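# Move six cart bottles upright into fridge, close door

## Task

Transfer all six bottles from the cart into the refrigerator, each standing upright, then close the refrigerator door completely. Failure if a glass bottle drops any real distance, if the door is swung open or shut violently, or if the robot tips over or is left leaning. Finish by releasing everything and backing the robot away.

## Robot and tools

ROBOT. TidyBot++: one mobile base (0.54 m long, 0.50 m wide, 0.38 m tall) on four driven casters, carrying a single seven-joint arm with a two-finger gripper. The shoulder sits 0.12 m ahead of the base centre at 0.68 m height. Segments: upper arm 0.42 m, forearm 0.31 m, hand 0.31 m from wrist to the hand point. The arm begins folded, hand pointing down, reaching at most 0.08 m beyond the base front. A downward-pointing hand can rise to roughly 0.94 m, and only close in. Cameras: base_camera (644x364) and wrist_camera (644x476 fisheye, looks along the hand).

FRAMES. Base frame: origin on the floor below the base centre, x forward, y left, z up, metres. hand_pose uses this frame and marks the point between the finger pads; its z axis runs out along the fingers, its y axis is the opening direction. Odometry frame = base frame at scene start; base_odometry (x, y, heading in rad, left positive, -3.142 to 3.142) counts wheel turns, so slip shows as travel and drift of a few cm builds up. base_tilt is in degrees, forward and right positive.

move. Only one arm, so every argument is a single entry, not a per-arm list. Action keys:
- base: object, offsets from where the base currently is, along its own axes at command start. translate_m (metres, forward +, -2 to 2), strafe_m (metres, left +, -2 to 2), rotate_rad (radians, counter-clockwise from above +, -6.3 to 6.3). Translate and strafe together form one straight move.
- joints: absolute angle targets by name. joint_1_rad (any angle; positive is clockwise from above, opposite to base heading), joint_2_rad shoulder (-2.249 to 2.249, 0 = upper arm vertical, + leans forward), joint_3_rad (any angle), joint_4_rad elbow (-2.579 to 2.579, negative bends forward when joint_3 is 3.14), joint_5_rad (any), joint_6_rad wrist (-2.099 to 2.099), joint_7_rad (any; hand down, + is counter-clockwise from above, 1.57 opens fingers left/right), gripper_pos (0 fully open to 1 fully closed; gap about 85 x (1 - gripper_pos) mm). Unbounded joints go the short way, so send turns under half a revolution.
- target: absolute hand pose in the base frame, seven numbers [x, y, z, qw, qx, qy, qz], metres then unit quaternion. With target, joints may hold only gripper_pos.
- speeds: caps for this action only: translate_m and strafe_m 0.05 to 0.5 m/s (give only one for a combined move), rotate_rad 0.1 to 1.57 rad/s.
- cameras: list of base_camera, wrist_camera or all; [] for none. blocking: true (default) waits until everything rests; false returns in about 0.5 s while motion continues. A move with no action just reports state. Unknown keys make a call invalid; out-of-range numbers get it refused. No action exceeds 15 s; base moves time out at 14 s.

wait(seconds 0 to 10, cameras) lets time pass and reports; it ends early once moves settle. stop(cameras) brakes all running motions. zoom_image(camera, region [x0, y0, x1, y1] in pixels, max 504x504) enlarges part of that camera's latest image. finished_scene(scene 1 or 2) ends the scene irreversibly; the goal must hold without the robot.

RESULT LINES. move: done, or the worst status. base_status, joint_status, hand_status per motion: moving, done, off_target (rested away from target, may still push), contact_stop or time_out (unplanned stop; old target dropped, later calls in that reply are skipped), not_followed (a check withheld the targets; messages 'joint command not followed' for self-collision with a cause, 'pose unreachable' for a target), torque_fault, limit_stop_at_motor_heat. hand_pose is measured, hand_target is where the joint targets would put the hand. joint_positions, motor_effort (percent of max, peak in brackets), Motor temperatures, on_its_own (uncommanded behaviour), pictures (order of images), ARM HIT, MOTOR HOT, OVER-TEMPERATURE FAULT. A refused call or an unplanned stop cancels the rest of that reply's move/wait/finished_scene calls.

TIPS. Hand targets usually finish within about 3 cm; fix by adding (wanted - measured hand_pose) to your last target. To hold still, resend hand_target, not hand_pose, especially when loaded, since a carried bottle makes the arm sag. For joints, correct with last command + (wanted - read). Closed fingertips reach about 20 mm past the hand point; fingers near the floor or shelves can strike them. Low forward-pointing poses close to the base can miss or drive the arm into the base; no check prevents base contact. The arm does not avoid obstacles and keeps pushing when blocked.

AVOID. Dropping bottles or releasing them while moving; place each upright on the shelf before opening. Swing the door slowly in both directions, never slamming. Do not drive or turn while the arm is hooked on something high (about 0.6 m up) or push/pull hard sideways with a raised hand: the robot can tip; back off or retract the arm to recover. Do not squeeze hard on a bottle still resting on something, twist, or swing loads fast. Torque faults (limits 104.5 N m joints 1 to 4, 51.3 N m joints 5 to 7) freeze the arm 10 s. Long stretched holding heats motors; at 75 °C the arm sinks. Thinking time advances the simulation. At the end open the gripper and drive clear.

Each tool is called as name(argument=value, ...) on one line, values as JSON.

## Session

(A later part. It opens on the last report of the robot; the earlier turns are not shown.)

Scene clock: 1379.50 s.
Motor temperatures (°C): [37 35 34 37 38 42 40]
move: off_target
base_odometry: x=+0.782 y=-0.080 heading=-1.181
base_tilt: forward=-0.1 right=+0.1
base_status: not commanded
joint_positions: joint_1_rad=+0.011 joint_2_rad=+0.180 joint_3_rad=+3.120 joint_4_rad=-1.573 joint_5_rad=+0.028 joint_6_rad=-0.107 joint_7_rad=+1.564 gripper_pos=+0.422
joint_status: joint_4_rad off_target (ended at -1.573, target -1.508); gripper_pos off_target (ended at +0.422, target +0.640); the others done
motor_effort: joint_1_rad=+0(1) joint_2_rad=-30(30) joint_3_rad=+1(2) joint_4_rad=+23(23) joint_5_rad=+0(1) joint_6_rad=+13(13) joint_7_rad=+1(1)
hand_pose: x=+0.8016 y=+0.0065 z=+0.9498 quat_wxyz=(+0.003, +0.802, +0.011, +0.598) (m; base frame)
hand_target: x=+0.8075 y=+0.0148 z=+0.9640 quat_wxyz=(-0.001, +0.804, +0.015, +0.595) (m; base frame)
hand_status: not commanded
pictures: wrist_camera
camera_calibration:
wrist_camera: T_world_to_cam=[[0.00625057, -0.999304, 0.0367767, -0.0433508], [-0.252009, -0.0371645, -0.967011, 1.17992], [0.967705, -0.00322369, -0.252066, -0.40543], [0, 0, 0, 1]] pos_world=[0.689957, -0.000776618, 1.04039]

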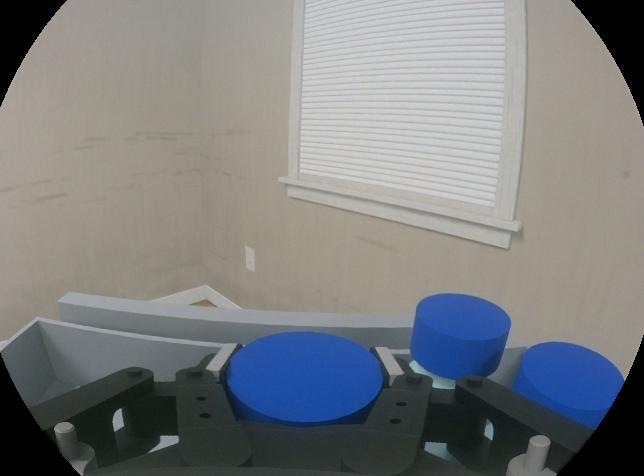

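move(joints={"joint_2_rad": 0.10, "joint_4_rad": -1.335, "joint_6_rad": -0.355, "gripper_pos": 0.64}, cameras=[])

move(joints={"joint_2_rad": -0.03, "joint_4_rad": -1.25, "joint_6_rad": -0.56, "gripper_pos": 0.64}, cameras=[])

move(joints={"joint_2_rad": -0.18, "joint_4_rad": -1.22, "joint_6_rad": -0.735, "gripper_pos": 0.64}, cameras=["wrist_camera"])

Scene clock: 1390.27 s.
Motor temperatures (°C): [37 35 34 37 38 42 40]
move: off_target
base_odometry: x=+0.782 y=-0.080 heading=-1.181
base_tilt: forward=-0.1 right=+0.0
base_status: not commanded
joint_positions: joint_1_rad=+0.011 joint_2_rad=+0.140 joint_3_rad=+3.120 joint_4_rad=-1.396 joint_5_rad=+0.028 joint_6_rad=-0.285 joint_7_rad=+1.564 gripper_pos=+0.422
joint_status: joint_4_rad off_target (ended at -1.396, target -1.335); gripper_pos off_target (ended at +0.422, target +0.640); the others done
motor_effort: joint_1_rad=+0(1) joint_2_rad=-29(32) joint_3_rad=+1(1) joint_4_rad=+23(24) joint_5_rad=+0(1) joint_6_rad=+12(13) joint_7_rad=+1(1)
hand_pose: x=+0.7933 y=+0.0049 z=+1.0318 quat_wxyz=(+0.005, +0.790, +0.009, +0.613) (m; base frame)
hand_target: x=+0.7759 y=+0.0130 z=+1.0754 quat_wxyz=(+0.002, +0.780, +0.013, +0.626) (m; base frame)
hand_status: not commanded
pictures: none
No camera images: "cameras" was empty.

Scene clock: 1391.67 s.
Motor temperatures (°C): [37 35 34 37 38 42 40]
move: off_target
base_odometry: x=+0.782 y=-0.080 heading=-1.181
base_tilt: forward=-0.2 right=+0.1
base_status: not commanded
joint_positions: joint_1_rad=+0.011 joint_2_rad=-0.003 joint_3_rad=+3.120 joint_4_rad=-1.306 joint_5_rad=+0.028 joint_6_rad=-0.492 joint_7_rad=+1.564 gripper_pos=+0.422
joint_status: gripper_pos off_target (ended at +0.422, target +0.640); the others done
motor_effort: joint_1_rad=-1(1) joint_2_rad=-24(32) joint_3_rad=+1(2) joint_4_rad=+23(25) joint_5_rad=+0(1) joint_6_rad=+12(14) joint_7_rad=+1(1)
hand_pose: x=+0.7240 y=+0.0037 z=+1.1166 quat_wxyz=(+0.008, +0.782, +0.007, +0.624) (m; base frame)
hand_target: x=+0.7057 y=+0.0111 z=+1.1458 quat_wxyz=(+0.004, +0.777, +0.012, +0.629) (m; base frame)
hand_status: not commanded
pictures: none
No camera images: "cameras" was empty.

Scene clock: 1393.10 s.
Motor temperatures (°C): [37 35 34 37 38 42 40]
move: off_target
base_odometry: x=+0.782 y=-0.080 heading=-1.181
base_tilt: forward=-0.2 right=+0.1
base_status: not commanded
joint_positions: joint_1_rad=+0.011 joint_2_rad=-0.156 joint_3_rad=+3.120 joint_4_rad=-1.276 joint_5_rad=+0.028 joint_6_rad=-0.667 joint_7_rad=+1.564 gripper_pos=+0.422
joint_status: gripper_pos off_target (ended at +0.422, target +0.640); the others done
motor_effort: joint_1_rad=+0(1) joint_2_rad=-17(26) joint_3_rad=+1(2) joint_4_rad=+22(24) joint_5_rad=+0(1) joint_6_rad=+12(14) joint_7_rad=+1(2)
hand_pose: x=+0.6403 y=+0.0030 z=+1.1678 quat_wxyz=(+0.010, +0.779, +0.006, +0.627) (m; base frame)
hand_target: x=+0.6192 y=+0.0094 z=+1.1918 quat_wxyz=(+0.006, +0.775, +0.010, +0.631) (m; base frame)
hand_status: not commanded
pictures: wrist_camera
camera_calibration:
wrist_camera: T_world_to_cam=[[-0.0120837, -0.999086, 0.0410043, -0.0470064], [-0.180302, -0.0381581, -0.982871, 1.32262], [0.983537, -0.0192698, -0.179676, -0.289084], [0, 0, 0, 1]] pos_world=[0.522227, -0.00206548, 1.24995]

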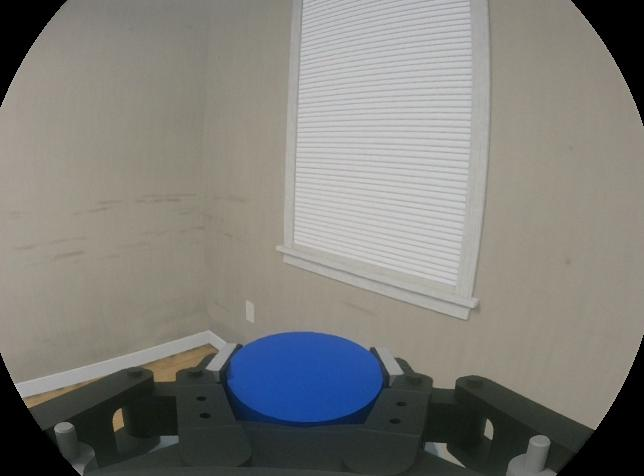

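move(base={"translate_m": -0.489, "strafe_m": 0.05, "rotate_rad": 2.327}, speeds={"translate_m": 0.35, "rotate_rad": 0.9}, cameras=[])

move(base={"translate_m": 0.4}, speeds={"translate_m": 0.25}, joints={"joint_1_rad": -0.17, "joint_2_rad": 0.218, "joint_4_rad": -0.827, "joint_6_rad": -0.763, "gripper_pos": 0.64}, cameras=["wrist_camera", "base_camera"])

Scene clock: 1404.40 s.
Motor temperatures (°C): [37 35 34 37 38 42 40]
move: done
base_odometry: x=+0.642 y=+0.391 heading=+1.146
base_tilt: forward=-0.1 right=+0.1
base_status: done
joint_positions: joint_1_rad=+0.003 joint_2_rad=-0.156 joint_3_rad=+3.121 joint_4_rad=-1.276 joint_5_rad=+0.028 joint_6_rad=-0.667 joint_7_rad=+1.564 gripper_pos=+0.422
joint_status: not commanded
motor_effort: joint_1_rad=+0(3) joint_2_rad=-17(22) joint_3_rad=+0(3) joint_4_rad=+22(23) joint_5_rad=-1(2) joint_6_rad=+12(13) joint_7_rad=+2(2)
hand_pose: x=+0.6404 y=+0.0067 z=+1.1676 quat_wxyz=(+0.008, +0.779, +0.009, +0.627) (m; base frame)
hand_target: x=+0.6192 y=+0.0094 z=+1.1918 quat_wxyz=(+0.006, +0.775, +0.010, +0.631) (m; base frame)
hand_status: not commanded
pictures: none
No camera images: "cameras" was empty.

Scene clock: 1406.83 s.
Motor temperatures (°C): [37 35 34 37 38 42 40]
move: off_target
base_odometry: x=+0.807 y=+0.756 heading=+1.146
base_tilt: forward=-0.2 right=+0.0
base_status: done
joint_positions: joint_1_rad=-0.156 joint_2_rad=+0.230 joint_3_rad=+3.121 joint_4_rad=-0.892 joint_5_rad=+0.028 joint_6_rad=-0.696 joint_7_rad=+1.564 gripper_pos=+0.422
joint_status: joint_4_rad off_target (ended at -0.892, target -0.827); gripper_pos off_target (ended at +0.422, target +0.640); the others done
motor_effort: joint_1_rad=-1(2) joint_2_rad=-31(35) joint_3_rad=+1(2) joint_4_rad=+22(23) joint_5_rad=+0(1) joint_6_rad=+12(14) joint_7_rad=+0(1)
hand_pose: x=+0.7904 y=+0.1134 z=+1.1513 quat_wxyz=(-0.044, +0.786, +0.069, +0.613) (m; base frame)
hand_target: x=+0.7731 y=+0.1207 z=+1.1773 quat_wxyz=(-0.050, +0.782, +0.074, +0.617) (m; base frame)
hand_status: not commanded
pictures: base_camera, wrist_camera
camera_calibration:
wrist_camera: T_world_to_cam=[[0.15408, -0.987501, 0.03318, -0.0579109], [-0.204362, -0.0647055, -0.976755, 1.35259], [0.966693, 0.143718, -0.211778, -0.405757], [0, 0, 0, 1]] pos_world=[0.677584, 0.0886474, 1.23714]

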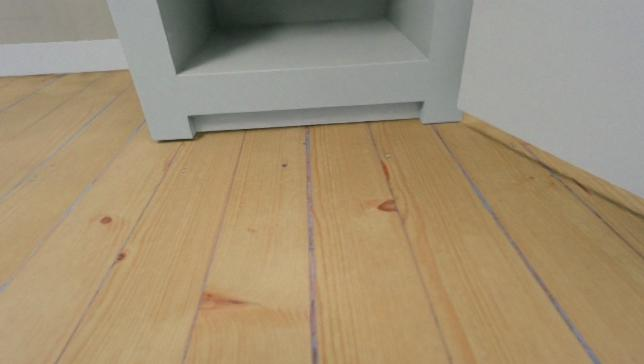

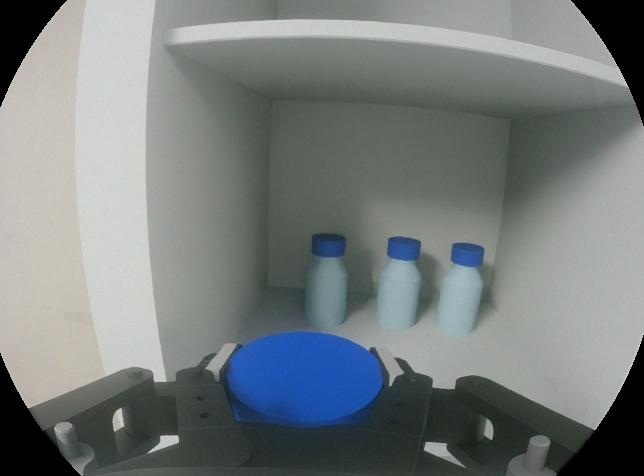

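move(base={"translate_m": 0.29}, speeds={"translate_m": 0.15}, cameras=["wrist_camera"])

move(joints={"joint_2_rad": 0.14, "joint_4_rad": -1.10, "joint_6_rad": -0.43, "gripper_pos": 0.64}, cameras=["wrist_camera"])

Scene clock: 1416.43 s.
Motor temperatures (°C): [37 35 34 37 38 42 40]
move: done
base_odometry: x=+0.927 y=+1.020 heading=+1.147
base_tilt: forward=-0.1 right=+0.0
base_status: done
joint_positions: joint_1_rad=-0.157 joint_2_rad=+0.232 joint_3_rad=+3.121 joint_4_rad=-0.890 joint_5_rad=+0.028 joint_6_rad=-0.697 joint_7_rad=+1.564 gripper_pos=+0.422
joint_status: not commanded
motor_effort: joint_1_rad=+0(1) joint_2_rad=-31(35) joint_3_rad=+1(2) joint_4_rad=+22(23) joint_5_rad=+1(1) joint_6_rad=+11(13) joint_7_rad=+1(1)
hand_pose: x=+0.7907 y=+0.1141 z=+1.1512 quat_wxyz=(-0.045, +0.786, +0.069, +0.612) (m; base frame)
hand_target: x=+0.7731 y=+0.1207 z=+1.1773 quat_wxyz=(-0.050, +0.782, +0.074, +0.617) (m; base frame)
hand_status: not commanded
pictures: wrist_camera
camera_calibration:
wrist_camera: T_world_to_cam=[[0.155019, -0.987355, 0.0331482, -0.0579858], [-0.204622, -0.0649166, -0.976686, 1.35281], [0.966488, 0.144622, -0.212098, -0.405744], [0, 0, 0, 1]] pos_world=[0.677951, 0.0892468, 1.23714]

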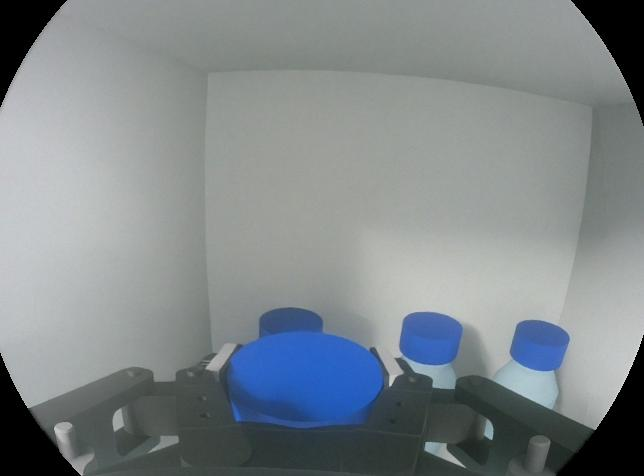

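Scene clock: 1418.10 s.
Motor temperatures (°C): [37 35 34 37 38 42 40]
move: off_target
base_odometry: x=+0.927 y=+1.020 heading=+1.147
base_tilt: forward=-0.2 right=+0.1
base_status: not commanded
joint_positions: joint_1_rad=-0.157 joint_2_rad=+0.196 joint_3_rad=+3.121 joint_4_rad=-1.106 joint_5_rad=+0.028 joint_6_rad=-0.533 joint_7_rad=+1.564 gripper_pos=+0.422
joint_status: gripper_pos off_target (ended at +0.422, target +0.640); the others done
motor_effort: joint_1_rad=+0(1) joint_2_rad=-30(32) joint_3_rad=+1(1) joint_4_rad=+22(24) joint_5_rad=+0(1) joint_6_rad=+12(14) joint_7_rad=+1(1)
hand_pose: x=+0.7945 y=+0.1166 z=+1.0963 quat_wxyz=(-0.045, +0.791, +0.072, +0.606) (m; base frame)
hand_target: x=+0.7728 y=+0.1243 z=+1.1698 quat_wxyz=(-0.055, +0.738, +0.074, +0.669) (m; base frame)
hand_status: not commanded
pictures: wrist_camera
camera_calibration:
wrist_camera: T_world_to_cam=[[0.160089, -0.986452, 0.0358246, -0.0612891], [-0.219706, -0.0709908, -0.97298, 1.30874], [0.962341, 0.147892, -0.228095, -0.400891], [0, 0, 0, 1]] pos_world=[0.683145, 0.0917385, 1.18413]

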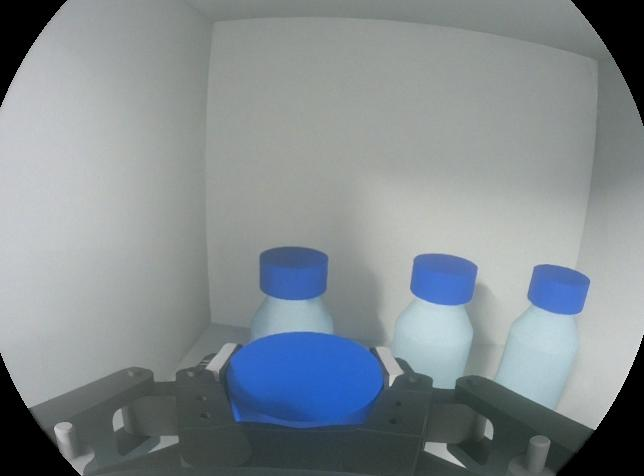

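move(joints={"joint_2_rad": 0.130, "joint_4_rad": -1.145, "joint_6_rad": -0.39, "gripper_pos": 0.64}, cameras=[])

move(joints={"joint_2_rad": 0.124, "joint_4_rad": -1.17, "joint_6_rad": -0.365, "gripper_pos": 0.64}, cameras=[])

move(joints={"joint_2_rad": 0.118, "joint_4_rad": -1.195, "joint_6_rad": -0.345, "gripper_pos": 0.64}, cameras=[])

move(joints={"joint_2_rad": 0.111, "joint_4_rad": -1.220, "joint_6_rad": -0.328, "gripper_pos": 0.64}, cameras=["wrist_camera"])

Scene clock: 1427.13 s.
Motor temperatures (°C): [37 35 34 37 38 42 40]
move: off_target
base_odometry: x=+0.927 y=+1.020 heading=+1.147
base_tilt: forward=-0.1 right=+0.0
base_status: not commanded
joint_positions: joint_1_rad=-0.157 joint_2_rad=+0.186 joint_3_rad=+3.121 joint_4_rad=-1.150 joint_5_rad=+0.028 joint_6_rad=-0.491 joint_7_rad=+1.564 gripper_pos=+0.422
joint_status: gripper_pos off_target (ended at +0.422, target +0.640); the others done
motor_effort: joint_1_rad=-1(1) joint_2_rad=-30(31) joint_3_rad=+1(1) joint_4_rad=+23(24) joint_5_rad=+0(1) joint_6_rad=+12(14) joint_7_rad=+1(1)
hand_pose: x=+0.7932 y=+0.1169 z=+1.0897 quat_wxyz=(-0.045, +0.788, +0.072, +0.609) (m; base frame)
hand_target: x=+0.7721 y=+0.1246 z=+1.1615 quat_wxyz=(-0.056, +0.736, +0.074, +0.671) (m; base frame)
hand_status: not commanded
pictures: none
No camera images: "cameras" was empty.

Scene clock: 1427.77 s.
Motor temperatures (°C): [37 35 34 37 38 42 40]
move: off_target
base_odometry: x=+0.927 y=+1.020 heading=+1.147
base_tilt: forward=-0.1 right=+0.1
base_status: not commanded
joint_positions: joint_1_rad=-0.157 joint_2_rad=+0.180 joint_3_rad=+3.121 joint_4_rad=-1.175 joint_5_rad=+0.028 joint_6_rad=-0.464 joint_7_rad=+1.564 gripper_pos=+0.422
joint_status: gripper_pos off_target (ended at +0.422, target +0.640); the others done
motor_effort: joint_1_rad=+0(1) joint_2_rad=-30(31) joint_3_rad=+1(1) joint_4_rad=+23(24) joint_5_rad=+0(1) joint_6_rad=+11(13) joint_7_rad=+1(1)
hand_pose: x=+0.7926 y=+0.1171 z=+1.0869 quat_wxyz=(-0.045, +0.786, +0.073, +0.613) (m; base frame)
hand_target: x=+0.7714 y=+0.1248 z=+1.1579 quat_wxyz=(-0.056, +0.734, +0.074, +0.673) (m; base frame)
hand_status: not commanded
pictures: none
No camera images: "cameras" was empty.

Scene clock: 1428.40 s.
Motor temperatures (°C): [37 35 34 37 38 42 40]
move: off_target
base_odometry: x=+0.927 y=+1.020 heading=+1.147
base_tilt: forward=-0.2 right=+0.0
base_status: not commanded
joint_positions: joint_1_rad=-0.157 joint_2_rad=+0.174 joint_3_rad=+3.121 joint_4_rad=-1.200 joint_5_rad=+0.028 joint_6_rad=-0.445 joint_7_rad=+1.564 gripper_pos=+0.422
joint_status: gripper_pos off_target (ended at +0.422, target +0.640); the others done
motor_effort: joint_1_rad=-1(1) joint_2_rad=-29(31) joint_3_rad=+1(1) joint_4_rad=+23(24) joint_5_rad=+0(1) joint_6_rad=+12(13) joint_7_rad=+1(1)
hand_pose: x=+0.7914 y=+0.1171 z=+1.0817 quat_wxyz=(-0.045, +0.786, +0.073, +0.613) (m; base frame)
hand_target: x=+0.7705 y=+0.1249 z=+1.1527 quat_wxyz=(-0.056, +0.733, +0.075, +0.673) (m; base frame)
hand_status: not commanded
pictures: none
No camera images: "cameras" was empty.

Scene clock: 1429.00 s.
Motor temperatures (°C): [37 35 34 37 38 42 40]
move: off_target
base_odometry: x=+0.927 y=+1.020 heading=+1.147
base_tilt: forward=-0.1 right=+0.1
base_status: not commanded
joint_positions: joint_1_rad=-0.157 joint_2_rad=+0.165 joint_3_rad=+3.121 joint_4_rad=-1.221 joint_5_rad=+0.028 joint_6_rad=-0.424 joint_7_rad=+1.564 gripper_pos=+0.422
joint_status: gripper_pos off_target (ended at +0.422, target +0.640); the others done
motor_effort: joint_1_rad=-1(1) joint_2_rad=-29(30) joint_3_rad=+1(1) joint_4_rad=+23(23) joint_5_rad=+1(1) joint_6_rad=+12(12) joint_7_rad=+1(1)
hand_pose: x=+0.7890 y=+0.1169 z=+1.0811 quat_wxyz=(-0.046, +0.783, +0.073, +0.616) (m; base frame)
hand_target: x=+0.7689 y=+0.1248 z=+1.1473 quat_wxyz=(-0.056, +0.734, +0.075, +0.673) (m; base frame)
hand_status: not commanded
pictures: wrist_camera
camera_calibration:
wrist_camera: T_world_to_cam=[[0.162149, -0.986081, 0.0367563, -0.0622478], [-0.194211, -0.068412, -0.978571, 1.27837], [0.967466, 0.151536, -0.2026, -0.431222], [0, 0, 0, 1]] pos_world=[0.675559, 0.0914202, 1.1659]

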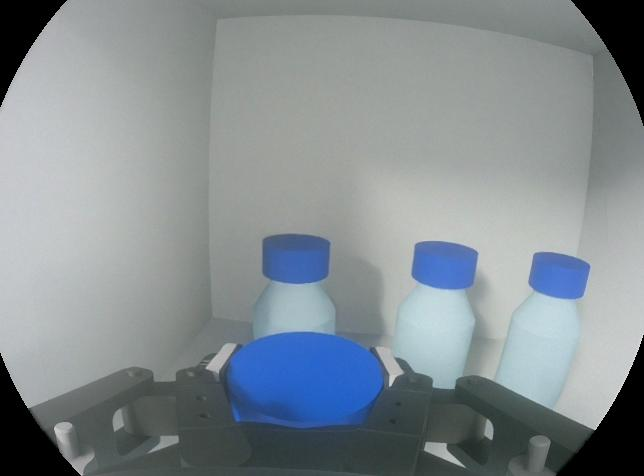

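move(joints={"joint_2_rad": 0.107, "joint_4_rad": -1.240, "joint_6_rad": -0.318, "gripper_pos": 0.64}, cameras=[])

Scene clock: 1433.93 s.
Motor temperatures (°C): [37 35 34 37 38 42 40]
move: off_target
base_odometry: x=+0.927 y=+1.020 heading=+1.147
base_tilt: forward=-0.1 right=+0.1
base_status: not commanded
joint_positions: joint_1_rad=-0.157 joint_2_rad=+0.157 joint_3_rad=+3.121 joint_4_rad=-1.237 joint_5_rad=+0.028 joint_6_rad=-0.409 joint_7_rad=+1.564 gripper_pos=+0.422
joint_status: gripper_pos off_target (ended at +0.422, target +0.640); the others done
motor_effort: joint_1_rad=+0(1) joint_2_rad=-29(30) joint_3_rad=+1(1) joint_4_rad=+22(23) joint_5_rad=+0(1) joint_6_rad=+12(13) joint_7_rad=+1(1)
hand_pose: x=+0.7868 y=+0.1167 z=+1.0812 quat_wxyz=(-0.046, +0.781, +0.073, +0.619) (m; base frame)
hand_target: x=+0.7682 y=+0.1248 z=+1.1407 quat_wxyz=(-0.056, +0.736, +0.075, +0.671) (m; base frame)
hand_status: not commanded
pictures: none
No camera images: "cameras" was empty.

move(joints={"gripper_pos": 0.12}, cameras=["wrist_camera"])

move(base={"translate_m": -0.27}, speeds={"translate_m": 0.25}, cameras=["wrist_camera"])

Scene clock: 1439.90 s.
Motor temperatures (°C): [37 35 34 37 38 42 40]
move: done
base_odometry: x=+0.927 y=+1.020 heading=+1.147
base_tilt: forward=-0.2 right=+0.1
base_status: not commanded
joint_positions: joint_1_rad=-0.157 joint_2_rad=+0.126 joint_3_rad=+3.121 joint_4_rad=-1.237 joint_5_rad=+0.028 joint_6_rad=-0.388 joint_7_rad=+1.564 gripper_pos=+0.120
joint_status: all done
motor_effort: joint_1_rad=+0(1) joint_2_rad=-24(29) joint_3_rad=+1(1) joint_4_rad=+19(22) joint_5_rad=+0(1) joint_6_rad=+8(12) joint_7_rad=+0(1)
hand_pose: x=+0.7756 y=+0.1151 z=+1.1079 quat_wxyz=(-0.048, +0.765, +0.072, +0.639) (m; base frame)
hand_target: x=+0.7682 y=+0.1248 z=+1.1407 quat_wxyz=(-0.056, +0.736, +0.075, +0.671) (m; base frame)
hand_status: not commanded
pictures: wrist_camera
camera_calibration:
wrist_camera: T_world_to_cam=[[0.160962, -0.986273, 0.0368314, -0.0619689], [-0.137943, -0.0594329, -0.988655, 1.2684], [0.977273, 0.154055, -0.145616, -0.483504], [0, 0, 0, 1]] pos_world=[0.657458, 0.0887531, 1.18589]

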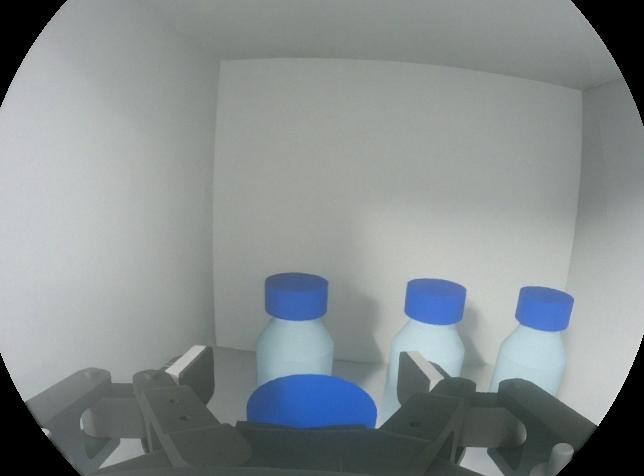

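Scene clock: 1441.83 s.
Motor temperatures (°C): [37 35 34 37 38 42 40]
move: done
base_odometry: x=+0.816 y=+0.774 heading=+1.148
base_tilt: forward=-0.1 right=+0.0
base_status: done
joint_positions: joint_1_rad=-0.159 joint_2_rad=+0.115 joint_3_rad=+3.121 joint_4_rad=-1.237 joint_5_rad=+0.028 joint_6_rad=-0.388 joint_7_rad=+1.564 gripper_pos=+0.120
joint_status: not commanded
motor_effort: joint_1_rad=+0(2) joint_2_rad=-23(28) joint_3_rad=+1(2) joint_4_rad=+19(20) joint_5_rad=+0(2) joint_6_rad=+8(9) joint_7_rad=+1(1)
hand_pose: x=+0.7708 y=+0.1153 z=+1.1152 quat_wxyz=(-0.048, +0.761, +0.072, +0.643) (m; base frame)
hand_target: x=+0.7682 y=+0.1248 z=+1.1407 quat_wxyz=(-0.056, +0.736, +0.075, +0.671) (m; base frame)
hand_status: not commanded
pictures: wrist_camera
camera_calibration:
wrist_camera: T_world_to_cam=[[0.161955, -0.986109, 0.0368719, -0.0621113], [-0.126937, -0.0578733, -0.990221, 1.26806], [0.9786, 0.155691, -0.134546, -0.491403], [0, 0, 0, 1]] pos_world=[0.651909, 0.0886453, 1.19183]

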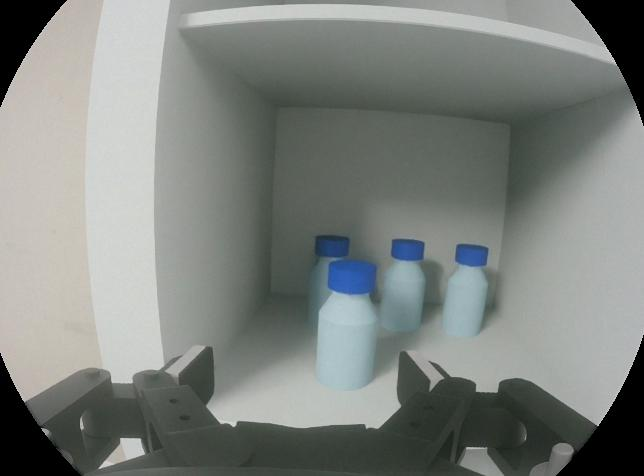

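move(base={"translate_m": -0.989, "strafe_m": -0.045, "rotate_rad": -2.098}, speeds={"translate_m": 0.35, "rotate_rad": 0.6}, joints={"joint_1_rad": 0.0, "joint_2_rad": -0.48, "joint_4_rad": -1.57, "joint_6_rad": -0.93, "gripper_pos": 0.24}, cameras=["wrist_camera", "base_camera"])

zoom_image(camera="wrist_camera", region=[210, 220, 390, 360])

Scene clock: 1470.67 s.
Motor temperatures (°C): [37 35 34 37 38 42 40]
move: done
base_odometry: x=+0.451 y=-0.146 heading=-0.950
base_tilt: forward=-0.2 right=+0.1
base_status: done
joint_positions: joint_1_rad=-0.013 joint_2_rad=-0.469 joint_3_rad=+3.120 joint_4_rad=-1.549 joint_5_rad=+0.028 joint_6_rad=-0.845 joint_7_rad=+1.564 gripper_pos=+0.240
joint_status: all done
motor_effort: joint_1_rad=+0(3) joint_2_rad=-3(28) joint_3_rad=+1(3) joint_4_rad=+18(20) joint_5_rad=+0(1) joint_6_rad=+9(10) joint_7_rad=+1(1)
hand_pose: x=+0.4976 y=+0.0109 z=+1.0972 quat_wxyz=(+0.007, +0.820, +0.015, +0.571) (m; base frame)
hand_target: x=+0.4835 y=+0.0063 z=+1.0652 quat_wxyz=(+0.011, +0.847, +0.010, +0.532) (m; base frame)
hand_status: not commanded
pictures: base_camera, wrist_camera
camera_calibration:
wrist_camera: T_world_to_cam=[[0.0104476, -0.998796, 0.0479263, -0.0567356], [-0.313803, -0.0487826, -0.948234, 1.25626], [0.949431, -0.00513268, -0.313935, 0.00290062], [0, 0, 0, 1]] pos_world=[0.392058, 0.00463128, 1.19486]

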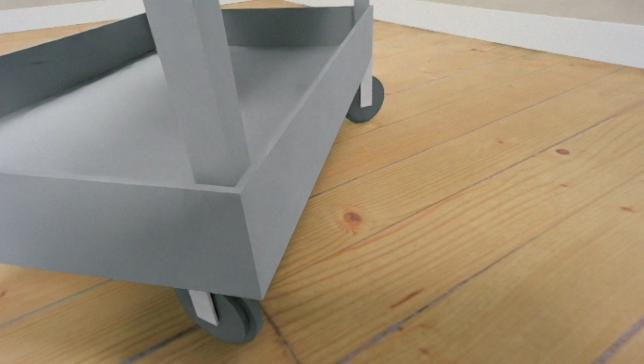

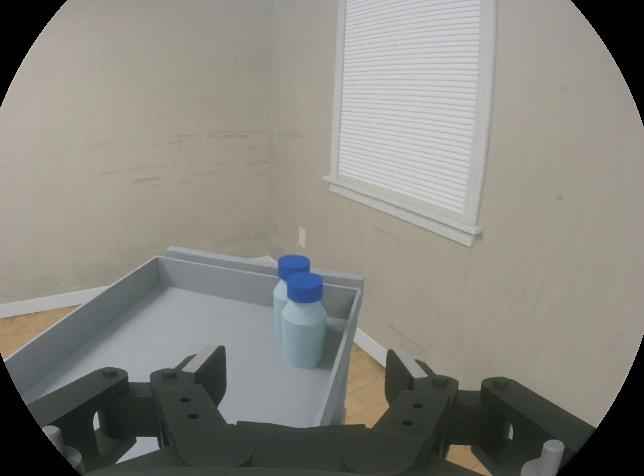

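Scaled by 2.800.

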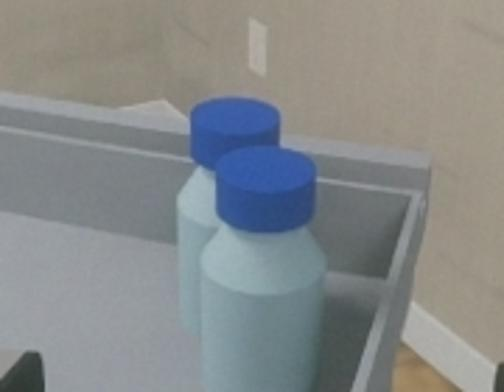

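move(joints={"joint_1_rad": 0.0, "joint_2_rad": 0.188, "joint_4_rad": -1.698, "joint_6_rad": 0.094, "gripper_pos": 0.24}, cameras=["wrist_camera"])

Scene clock: 1483.97 s.
Motor temperatures (°C): [37 35 34 37 38 42 40]
move: done
base_odometry: x=+0.451 y=-0.146 heading=-0.950
base_tilt: forward=-0.1 right=+0.1
base_status: not commanded
joint_positions: joint_1_rad=-0.013 joint_2_rad=+0.161 joint_3_rad=+3.120 joint_4_rad=-1.678 joint_5_rad=+0.028 joint_6_rad=+0.015 joint_7_rad=+1.564 gripper_pos=+0.240
joint_status: all done
motor_effort: joint_1_rad=-1(1) joint_2_rad=-24(26) joint_3_rad=+1(2) joint_4_rad=+19(20) joint_5_rad=+0(1) joint_6_rad=+8(10) joint_7_rad=+1(1)
hand_pose: x=+0.7902 y=+0.0237 z=+0.9362 quat_wxyz=(-0.005, +0.790, +0.021, +0.612) (m; base frame)
hand_target: x=+0.7997 y=+0.0171 z=+0.9295 quat_wxyz=(-0.003, +0.781, +0.017, +0.625) (m; base frame)
hand_status: not commanded
pictures: wrist_camera
camera_calibration:
wrist_camera: T_world_to_cam=[[0.0319985, -0.998824, 0.0364279, -0.045632], [-0.215015, -0.0424724, -0.975687, 1.14356], [0.976086, 0.023388, -0.216121, -0.438686], [0, 0, 0, 1]] pos_world=[0.675537, 0.0132512, 1.02261]

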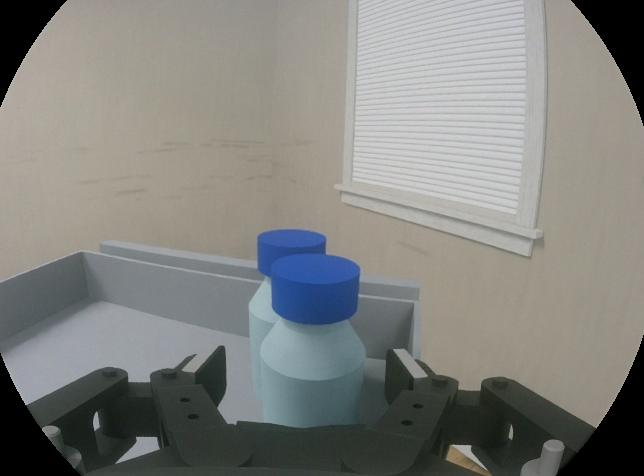

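move(base={"translate_m": 0.094, "strafe_m": 0.003}, speeds={"translate_m": 0.1}, cameras=["wrist_camera"])

Scene clock: 1495.40 s.
Motor temperatures (°C): [37 35 34 37 38 42 40]
move: done
base_odometry: x=+0.508 y=-0.221 heading=-0.951
base_tilt: forward=-0.1 right=+0.0
base_status: done
joint_positions: joint_1_rad=-0.013 joint_2_rad=+0.165 joint_3_rad=+3.120 joint_4_rad=-1.679 joint_5_rad=+0.028 joint_6_rad=+0.019 joint_7_rad=+1.564 gripper_pos=+0.240
joint_status: not commanded
motor_effort: joint_1_rad=+0(2) joint_2_rad=-24(27) joint_3_rad=+1(2) joint_4_rad=+18(19) joint_5_rad=+0(1) joint_6_rad=+9(9) joint_7_rad=+1(1)
hand_pose: x=+0.7914 y=+0.0235 z=+0.9337 quat_wxyz=(-0.005, +0.791, +0.021, +0.612) (m; base frame)
hand_target: x=+0.7997 y=+0.0171 z=+0.9295 quat_wxyz=(-0.003, +0.781, +0.017, +0.625) (m; base frame)
hand_status: not commanded
pictures: wrist_camera
camera_calibration:
wrist_camera: T_world_to_cam=[[0.0317795, -0.998835, 0.036309, -0.0454973], [-0.216611, -0.0423467, -0.975339, 1.14228], [0.975741, 0.0231308, -0.217704, -0.438656], [0, 0, 0, 1]] pos_world=[0.67689, 0.0130738, 1.02026]

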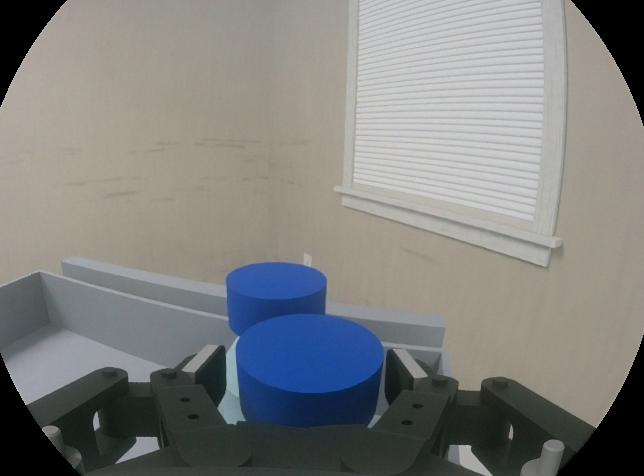

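move(joints={"gripper_pos": 0.36}, cameras=["wrist_camera"])

move(joints={"gripper_pos": 0.57}, cameras=["wrist_camera"])

Scene clock: 1499.87 s.
Motor temperatures (°C): [37 35 34 37 38 42 40]
move: done
base_odometry: x=+0.508 y=-0.221 heading=-0.951
base_tilt: forward=-0.2 right=+0.0
base_status: not commanded
joint_positions: joint_1_rad=-0.013 joint_2_rad=+0.165 joint_3_rad=+3.120 joint_4_rad=-1.679 joint_5_rad=+0.028 joint_6_rad=+0.019 joint_7_rad=+1.564 gripper_pos=+0.360
joint_status: all done
motor_effort: joint_1_rad=-1(1) joint_2_rad=-25(25) joint_3_rad=+1(1) joint_4_rad=+19(19) joint_5_rad=+0(1) joint_6_rad=+9(9) joint_7_rad=+1(1)
hand_pose: x=+0.7914 y=+0.0235 z=+0.9337 quat_wxyz=(-0.005, +0.791, +0.021, +0.612) (m; base frame)
hand_target: x=+0.7997 y=+0.0171 z=+0.9295 quat_wxyz=(-0.003, +0.781, +0.017, +0.625) (m; base frame)
hand_status: not commanded
pictures: wrist_camera
camera_calibration:
wrist_camera: T_world_to_cam=[[0.0317795, -0.998835, 0.036309, -0.0454973], [-0.216611, -0.0423467, -0.975339, 1.14228], [0.975741, 0.0231308, -0.217704, -0.438656], [0, 0, 0, 1]] pos_world=[0.67689, 0.0130738, 1.02026]

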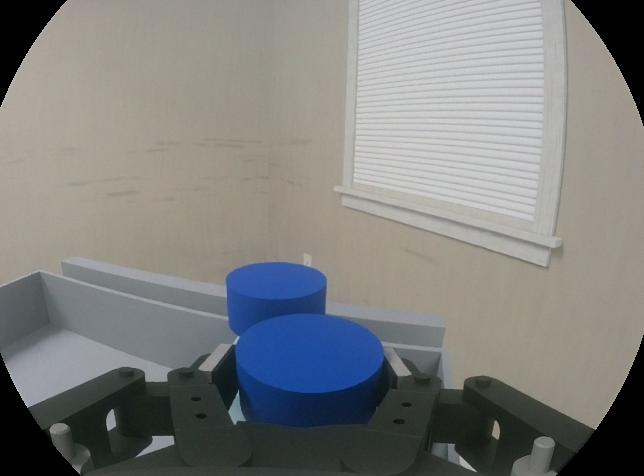

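Scene clock: 1500.50 s.
Motor temperatures (°C): [37 35 34 37 38 42 40]
move: off_target
base_odometry: x=+0.508 y=-0.221 heading=-0.951
base_tilt: forward=-0.1 right=+0.1
base_status: not commanded
joint_positions: joint_1_rad=-0.011 joint_2_rad=+0.165 joint_3_rad=+3.120 joint_4_rad=-1.680 joint_5_rad=+0.028 joint_6_rad=+0.020 joint_7_rad=+1.564 gripper_pos=+0.430
joint_status: gripper_pos off_target (ended at +0.430, target +0.570)
motor_effort: joint_1_rad=+0(2) joint_2_rad=-23(25) joint_3_rad=+2(2) joint_4_rad=+19(19) joint_5_rad=+0(1) joint_6_rad=+7(9) joint_7_rad=+2(2)
hand_pose: x=+0.7915 y=+0.0224 z=+0.9339 quat_wxyz=(-0.005, +0.791, +0.021, +0.612) (m; base frame)
hand_target: x=+0.7997 y=+0.0171 z=+0.9295 quat_wxyz=(-0.003, +0.781, +0.017, +0.625) (m; base frame)
hand_status: not commanded
pictures: wrist_camera
camera_calibration:
wrist_camera: T_world_to_cam=[[0.0301583, -0.998886, 0.0363003, -0.0452917], [-0.215903, -0.0419695, -0.975512, 1.14204], [0.975949, 0.0215824, -0.216928, -0.439529], [0, 0, 0, 1]] pos_world=[0.676893, 0.0121757, 1.02037]

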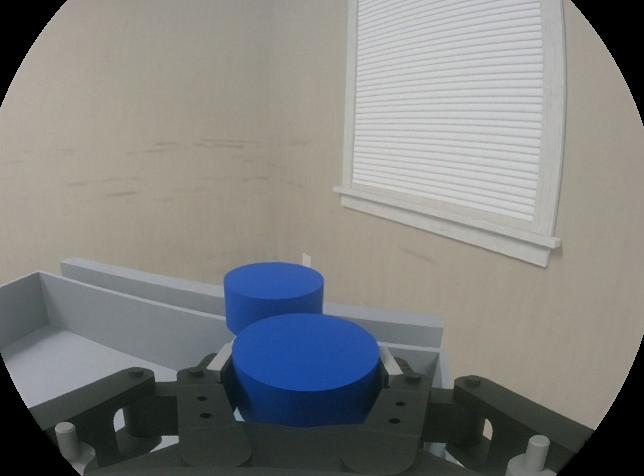

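move(joints={"joint_4_rad": -1.598, "joint_6_rad": -0.076, "gripper_pos": 0.64}, cameras=[])

move(joints={"joint_4_rad": -1.515, "joint_6_rad": -0.16, "gripper_pos": 0.64}, cameras=["wrist_camera"])

move(joints={"joint_2_rad": 0.10, "joint_4_rad": -1.335, "joint_6_rad": -0.355, "gripper_pos": 0.64}, cameras=["wrist_camera"])

move(joints={"joint_2_rad": -0.03, "joint_4_rad": -1.25, "joint_6_rad": -0.56, "gripper_pos": 0.64}, cameras=[])

move(joints={"joint_2_rad": -0.18, "joint_4_rad": -1.22, "joint_6_rad": -0.735, "gripper_pos": 0.64}, cameras=["wrist_camera"])

Scene clock: 1508.13 s.
Motor temperatures (°C): [37 35 34 37 38 42 40]
move: off_target
base_odometry: x=+0.508 y=-0.221 heading=-0.951
base_tilt: forward=-0.2 right=+0.1
base_status: not commanded
joint_positions: joint_1_rad=-0.011 joint_2_rad=+0.168 joint_3_rad=+3.120 joint_4_rad=-1.649 joint_5_rad=+0.028 joint_6_rad=-0.031 joint_7_rad=+1.564 gripper_pos=+0.430
joint_status: gripper_pos off_target (ended at +0.430, target +0.640); the others done
motor_effort: joint_1_rad=+0(1) joint_2_rad=-27(27) joint_3_rad=+2(2) joint_4_rad=+21(22) joint_5_rad=+0(1) joint_6_rad=+10(12) joint_7_rad=+1(2)
hand_pose: x=+0.7928 y=+0.0220 z=+0.9349 quat_wxyz=(-0.004, +0.798, +0.020, +0.603) (m; base frame)
hand_target: x=+0.8025 y=+0.0156 z=+0.9387 quat_wxyz=(-0.001, +0.802, +0.016, +0.597) (m; base frame)
hand_status: not commanded
pictures: none
No camera images: "cameras" was empty.

Scene clock: 1509.00 s.
Motor temperatures (°C): [37 35 34 37 38 42 40]
move: off_target
base_odometry: x=+0.508 y=-0.221 heading=-0.951
base_tilt: forward=-0.2 right=+0.1
base_status: not commanded
joint_positions: joint_1_rad=-0.011 joint_2_rad=+0.176 joint_3_rad=+3.120 joint_4_rad=-1.585 joint_5_rad=+0.028 joint_6_rad=-0.100 joint_7_rad=+1.564 gripper_pos=+0.430
joint_status: joint_4_rad off_target (ended at -1.585, target -1.515); gripper_pos off_target (ended at +0.430, target +0.640); the others done
motor_effort: joint_1_rad=-1(1) joint_2_rad=-30(30) joint_3_rad=+1(1) joint_4_rad=+23(24) joint_5_rad=+0(1) joint_6_rad=+12(13) joint_7_rad=+1(1)
hand_pose: x=+0.7991 y=+0.0214 z=+0.9473 quat_wxyz=(-0.003, +0.802, +0.020, +0.597) (m; base frame)
hand_target: x=+0.8069 y=+0.0149 z=+0.9641 quat_wxyz=(-0.001, +0.802, +0.015, +0.597) (m; base frame)
hand_status: not commanded
pictures: wrist_camera
camera_calibration:
wrist_camera: T_world_to_cam=[[0.0282957, -0.998916, 0.0369647, -0.0461034], [-0.252303, -0.0429192, -0.966696, 1.17753], [0.967234, 0.018027, -0.253244, -0.402584], [0, 0, 0, 1]] pos_world=[0.687791, 0.0117424, 1.03806]

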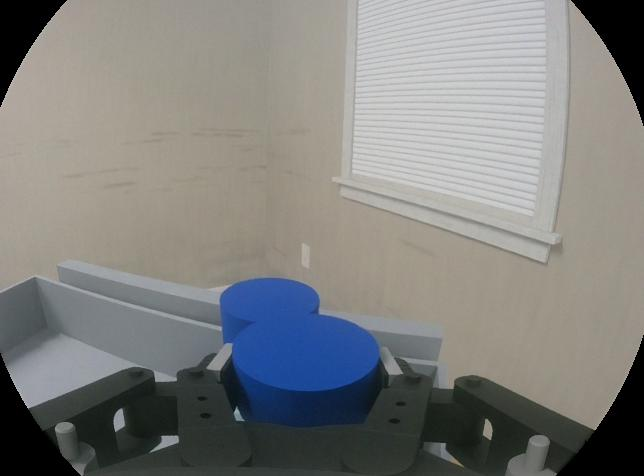

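Scene clock: 1510.50 s.
Motor temperatures (°C): [37 35 34 37 38 42 40]
move: off_target
base_odometry: x=+0.508 y=-0.221 heading=-0.951
base_tilt: forward=-0.1 right=+0.1
base_status: not commanded
joint_positions: joint_1_rad=-0.011 joint_2_rad=+0.141 joint_3_rad=+3.120 joint_4_rad=-1.396 joint_5_rad=+0.028 joint_6_rad=-0.285 joint_7_rad=+1.564 gripper_pos=+0.430
joint_status: gripper_pos off_target (ended at +0.430, target +0.640); the others done
motor_effort: joint_1_rad=+0(1) joint_2_rad=-29(32) joint_3_rad=+1(1) joint_4_rad=+23(25) joint_5_rad=+0(1) joint_6_rad=+12(14) joint_7_rad=+1(1)
hand_pose: x=+0.7932 y=+0.0197 z=+1.0319 quat_wxyz=(-0.002, +0.790, +0.018, +0.613) (m; base frame)
hand_target: x=+0.7759 y=+0.0130 z=+1.0754 quat_wxyz=(+0.002, +0.780, +0.013, +0.626) (m; base frame)
hand_status: not commanded
pictures: wrist_camera
camera_calibration:
wrist_camera: T_world_to_cam=[[0.0215766, -0.999052, 0.0378181, -0.0463722], [-0.213587, -0.0415599, -0.97604, 1.23667], [0.976686, 0.0129822, -0.214281, -0.423039], [0, 0, 0, 1]] pos_world=[0.678312, 0.0105594, 1.11814]

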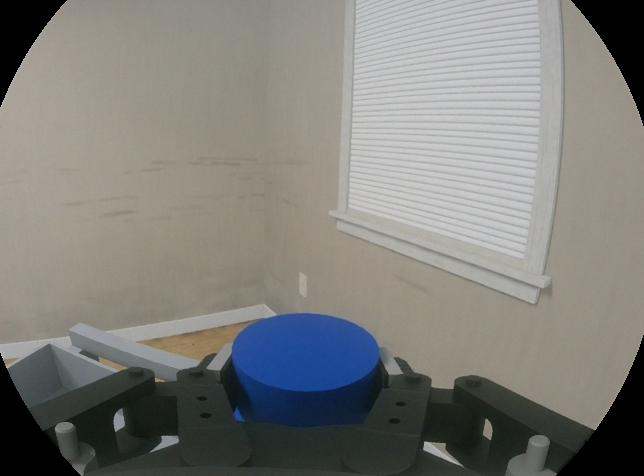

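Scene clock: 1511.90 s.
Motor temperatures (°C): [37 35 34 37 38 42 40]
move: off_target
base_odometry: x=+0.508 y=-0.221 heading=-0.951
base_tilt: forward=-0.1 right=+0.1
base_status: not commanded
joint_positions: joint_1_rad=-0.011 joint_2_rad=-0.004 joint_3_rad=+3.120 joint_4_rad=-1.306 joint_5_rad=+0.028 joint_6_rad=-0.492 joint_7_rad=+1.564 gripper_pos=+0.430
joint_status: gripper_pos off_target (ended at +0.430, target +0.640); the others done
motor_effort: joint_1_rad=+0(1) joint_2_rad=-23(32) joint_3_rad=+1(2) joint_4_rad=+23(25) joint_5_rad=+1(1) joint_6_rad=+12(14) joint_7_rad=+1(1)
hand_pose: x=+0.7236 y=+0.0169 z=+1.1170 quat_wxyz=(+0.001, +0.781, +0.016, +0.624) (m; base frame)
hand_target: x=+0.7057 y=+0.0111 z=+1.1458 quat_wxyz=(+0.004, +0.777, +0.012, +0.629) (m; base frame)
hand_status: not commanded
pictures: none
No camera images: "cameras" was empty.

Scene clock: 1513.33 s.
Motor temperatures (°C): [37 35 34 37 38 42 40]
move: off_target
base_odometry: x=+0.508 y=-0.221 heading=-0.951
base_tilt: forward=-0.1 right=+0.1
base_status: not commanded
joint_positions: joint_1_rad=-0.011 joint_2_rad=-0.156 joint_3_rad=+3.120 joint_4_rad=-1.276 joint_5_rad=+0.028 joint_6_rad=-0.667 joint_7_rad=+1.564 gripper_pos=+0.430
joint_status: gripper_pos off_target (ended at +0.430, target +0.640); the others done
motor_effort: joint_1_rad=+0(1) joint_2_rad=-16(26) joint_3_rad=+1(2) joint_4_rad=+22(24) joint_5_rad=+1(1) joint_6_rad=+12(14) joint_7_rad=+1(1)
hand_pose: x=+0.6401 y=+0.0143 z=+1.1681 quat_wxyz=(+0.003, +0.779, +0.014, +0.627) (m; base frame)
hand_target: x=+0.6192 y=+0.0094 z=+1.1918 quat_wxyz=(+0.006, +0.775, +0.010, +0.631) (m; base frame)
hand_status: not commanded
pictures: wrist_camera
camera_calibration:
wrist_camera: T_world_to_cam=[[0.00969509, -0.999117, 0.0408786, -0.049511], [-0.179057, -0.0419544, -0.982944, 1.32259], [0.983791, 0.00221014, -0.179305, -0.289445], [0, 0, 0, 1]] pos_world=[0.522051, 0.00666068, 1.25015]

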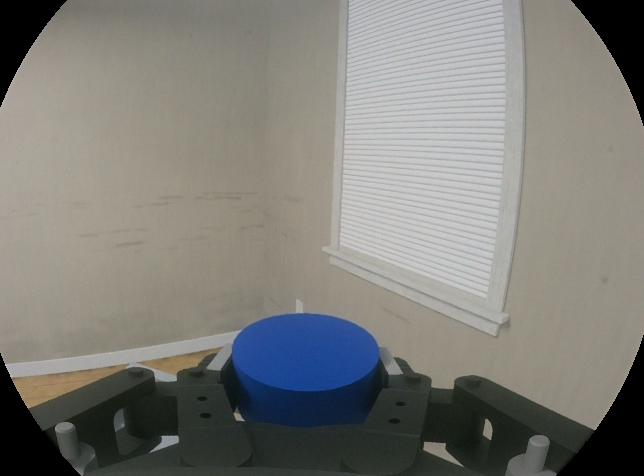

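move(base={"translate_m": -0.42, "strafe_m": 0.4645, "rotate_rad": 2.097}, speeds={"translate_m": 0.35, "rotate_rad": 0.9}, cameras=[])

move(base={"translate_m": 0.4}, speeds={"translate_m": 0.25}, joints={"joint_1_rad": 0.0, "joint_2_rad": 0.218, "joint_4_rad": -0.827, "joint_6_rad": -0.763, "gripper_pos": 0.64}, cameras=["wrist_camera", "base_camera"])

Scene clock: 1525.30 s.
Motor temperatures (°C): [37 35 34 37 38 42 40]
move: done
base_odometry: x=+0.642 y=+0.391 heading=+1.147
base_tilt: forward=-0.2 right=+0.0
base_status: done
joint_positions: joint_1_rad=+0.001 joint_2_rad=-0.157 joint_3_rad=+3.121 joint_4_rad=-1.276 joint_5_rad=+0.028 joint_6_rad=-0.667 joint_7_rad=+1.564 gripper_pos=+0.430
joint_status: not commanded
motor_effort: joint_1_rad=-1(4) joint_2_rad=-17(20) joint_3_rad=+1(4) joint_4_rad=+22(22) joint_5_rad=+0(2) joint_6_rad=+12(13) joint_7_rad=+1(2)
hand_pose: x=+0.6400 y=+0.0075 z=+1.1681 quat_wxyz=(+0.007, +0.779, +0.009, +0.627) (m; base frame)
hand_target: x=+0.6192 y=+0.0094 z=+1.1918 quat_wxyz=(+0.006, +0.775, +0.010, +0.631) (m; base frame)
hand_status: not commanded
pictures: none
No camera images: "cameras" was empty.

Scene clock: 1527.73 s.
Motor temperatures (°C): [37 35 34 37 38 42 40]
move: off_target
base_odometry: x=+0.807 y=+0.755 heading=+1.147
base_tilt: forward=-0.2 right=+0.0
base_status: done
joint_positions: joint_1_rad=+0.001 joint_2_rad=+0.230 joint_3_rad=+3.121 joint_4_rad=-0.892 joint_5_rad=+0.028 joint_6_rad=-0.697 joint_7_rad=+1.564 gripper_pos=+0.430
joint_status: joint_4_rad off_target (ended at -0.892, target -0.827); gripper_pos off_target (ended at +0.430, target +0.640); the others done
motor_effort: joint_1_rad=+0(2) joint_2_rad=-31(35) joint_3_rad=+0(2) joint_4_rad=+22(23) joint_5_rad=+0(1) joint_6_rad=+12(14) joint_7_rad=+1(1)
hand_pose: x=+0.7997 y=+0.0065 z=+1.1516 quat_wxyz=(+0.004, +0.789, +0.007, +0.614) (m; base frame)
hand_target: x=+0.7841 y=+0.0083 z=+1.1774 quat_wxyz=(+0.003, +0.786, +0.007, +0.619) (m; base frame)
hand_status: not commanded
pictures: base_camera, wrist_camera
camera_calibration:
wrist_camera: T_world_to_cam=[[-0.00306128, -0.99944, 0.0333282, -0.0393101], [-0.211627, -0.031926, -0.976829, 1.35357], [0.977346, -0.0100435, -0.211411, -0.407281], [0, 0, 0, 1]] pos_world=[0.684386, -0.000164637, 1.23741]

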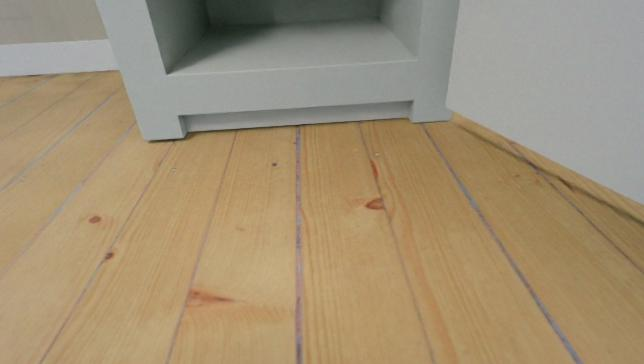

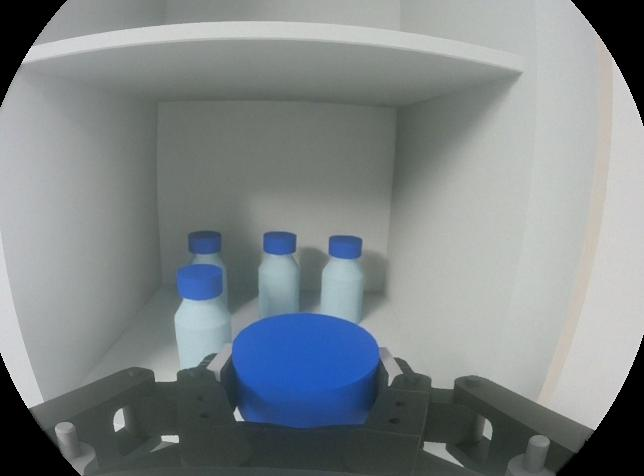

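move(base={"strafe_m": 0.036, "rotate_rad": 0.015}, cameras=["wrist_camera", "base_camera"])

Scene clock: 1543.47 s.
Motor temperatures (°C): [37 35 34 37 38 42 40]
move: done
base_odometry: x=+0.774 y=+0.770 heading=+1.162
base_tilt: forward=-0.2 right=+0.0
base_status: done
joint_positions: joint_1_rad=-0.002 joint_2_rad=+0.230 joint_3_rad=+3.121 joint_4_rad=-0.892 joint_5_rad=+0.028 joint_6_rad=-0.697 joint_7_rad=+1.564 gripper_pos=+0.430
joint_status: not commanded
motor_effort: joint_1_rad=+0(6) joint_2_rad=-31(32) joint_3_rad=+1(3) joint_4_rad=+22(22) joint_5_rad=+0(2) joint_6_rad=+12(13) joint_7_rad=+1(1)
hand_pose: x=+0.7997 y=+0.0079 z=+1.1517 quat_wxyz=(+0.004, +0.789, +0.007, +0.614) (m; base frame)
hand_target: x=+0.7841 y=+0.0083 z=+1.1774 quat_wxyz=(+0.003, +0.786, +0.007, +0.619) (m; base frame)
hand_status: not commanded
pictures: base_camera, wrist_camera
camera_calibration:
wrist_camera: T_world_to_cam=[[-0.00106821, -0.999443, 0.0333698, -0.0395731], [-0.211395, -0.03239, -0.976864, 1.35359], [0.9774, -0.00809772, -0.211242, -0.407454], [0, 0, 0, 1]] pos_world=[0.684346, 0.000992375, 1.23752]

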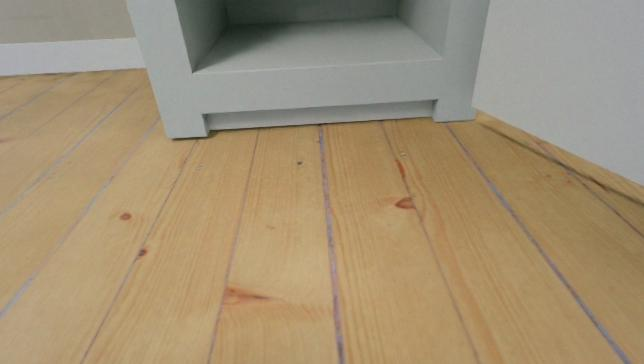

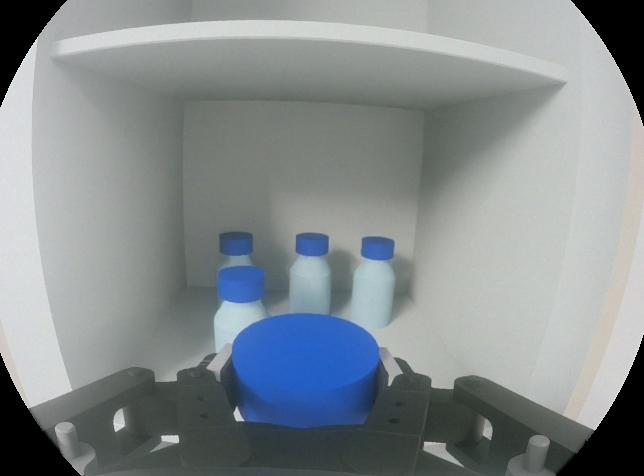

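move(base={"translate_m": 0.285}, speeds={"translate_m": 0.15}, joints={"joint_1_rad": 0.155, "gripper_pos": 0.64}, cameras=["wrist_camera", "base_camera"])

Scene clock: 1578.13 s.
Motor temperatures (°C): [37 35 34 37 38 42 40]
move: off_target
base_odometry: x=+0.887 y=+1.032 heading=+1.162
base_tilt: forward=-0.1 right=+0.1
base_status: done
joint_positions: joint_1_rad=+0.154 joint_2_rad=+0.232 joint_3_rad=+3.121 joint_4_rad=-0.890 joint_5_rad=+0.028 joint_6_rad=-0.698 joint_7_rad=+1.564 gripper_pos=+0.430
joint_status: gripper_pos off_target (ended at +0.430, target +0.640); the others done
motor_effort: joint_1_rad=+0(4) joint_2_rad=-31(35) joint_3_rad=+1(3) joint_4_rad=+22(23) joint_5_rad=+0(2) joint_6_rad=+12(13) joint_7_rad=+1(2)
hand_pose: x=+0.7932 y=-0.0975 z=+1.1517 quat_wxyz=(+0.051, +0.787, -0.054, +0.612) (m; base frame)
hand_target: x=+0.7774 y=-0.0945 z=+1.1774 quat_wxyz=(+0.051, +0.784, -0.054, +0.616) (m; base frame)
hand_status: not commanded
pictures: base_camera, wrist_camera
camera_calibration:
wrist_camera: T_world_to_cam=[[-0.155536, -0.987268, 0.0333387, -0.0211544], [-0.214114, 0.000746387, -0.976808, 1.3541], [0.964346, -0.159067, -0.211504, -0.40599], [0, 0, 0, 1]] pos_world=[0.678155, -0.0864753, 1.23753]

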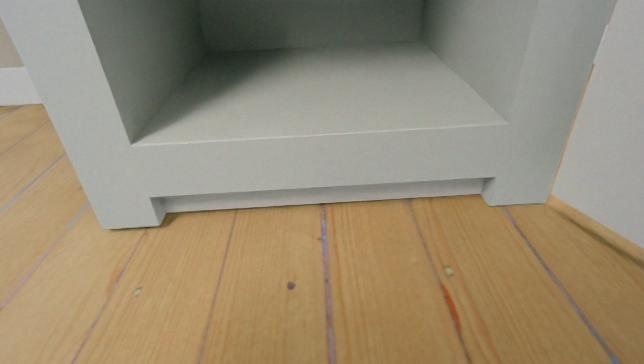

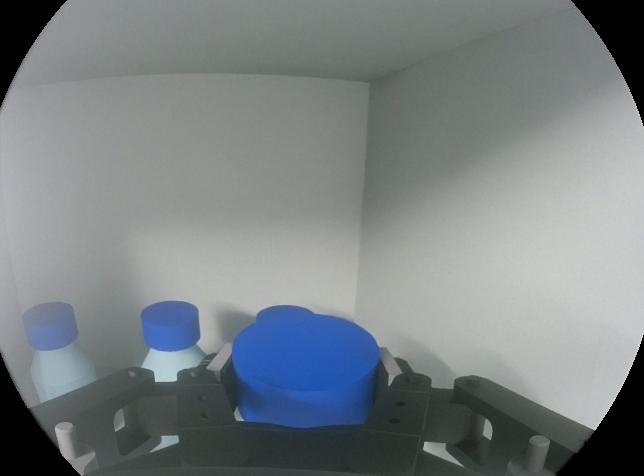

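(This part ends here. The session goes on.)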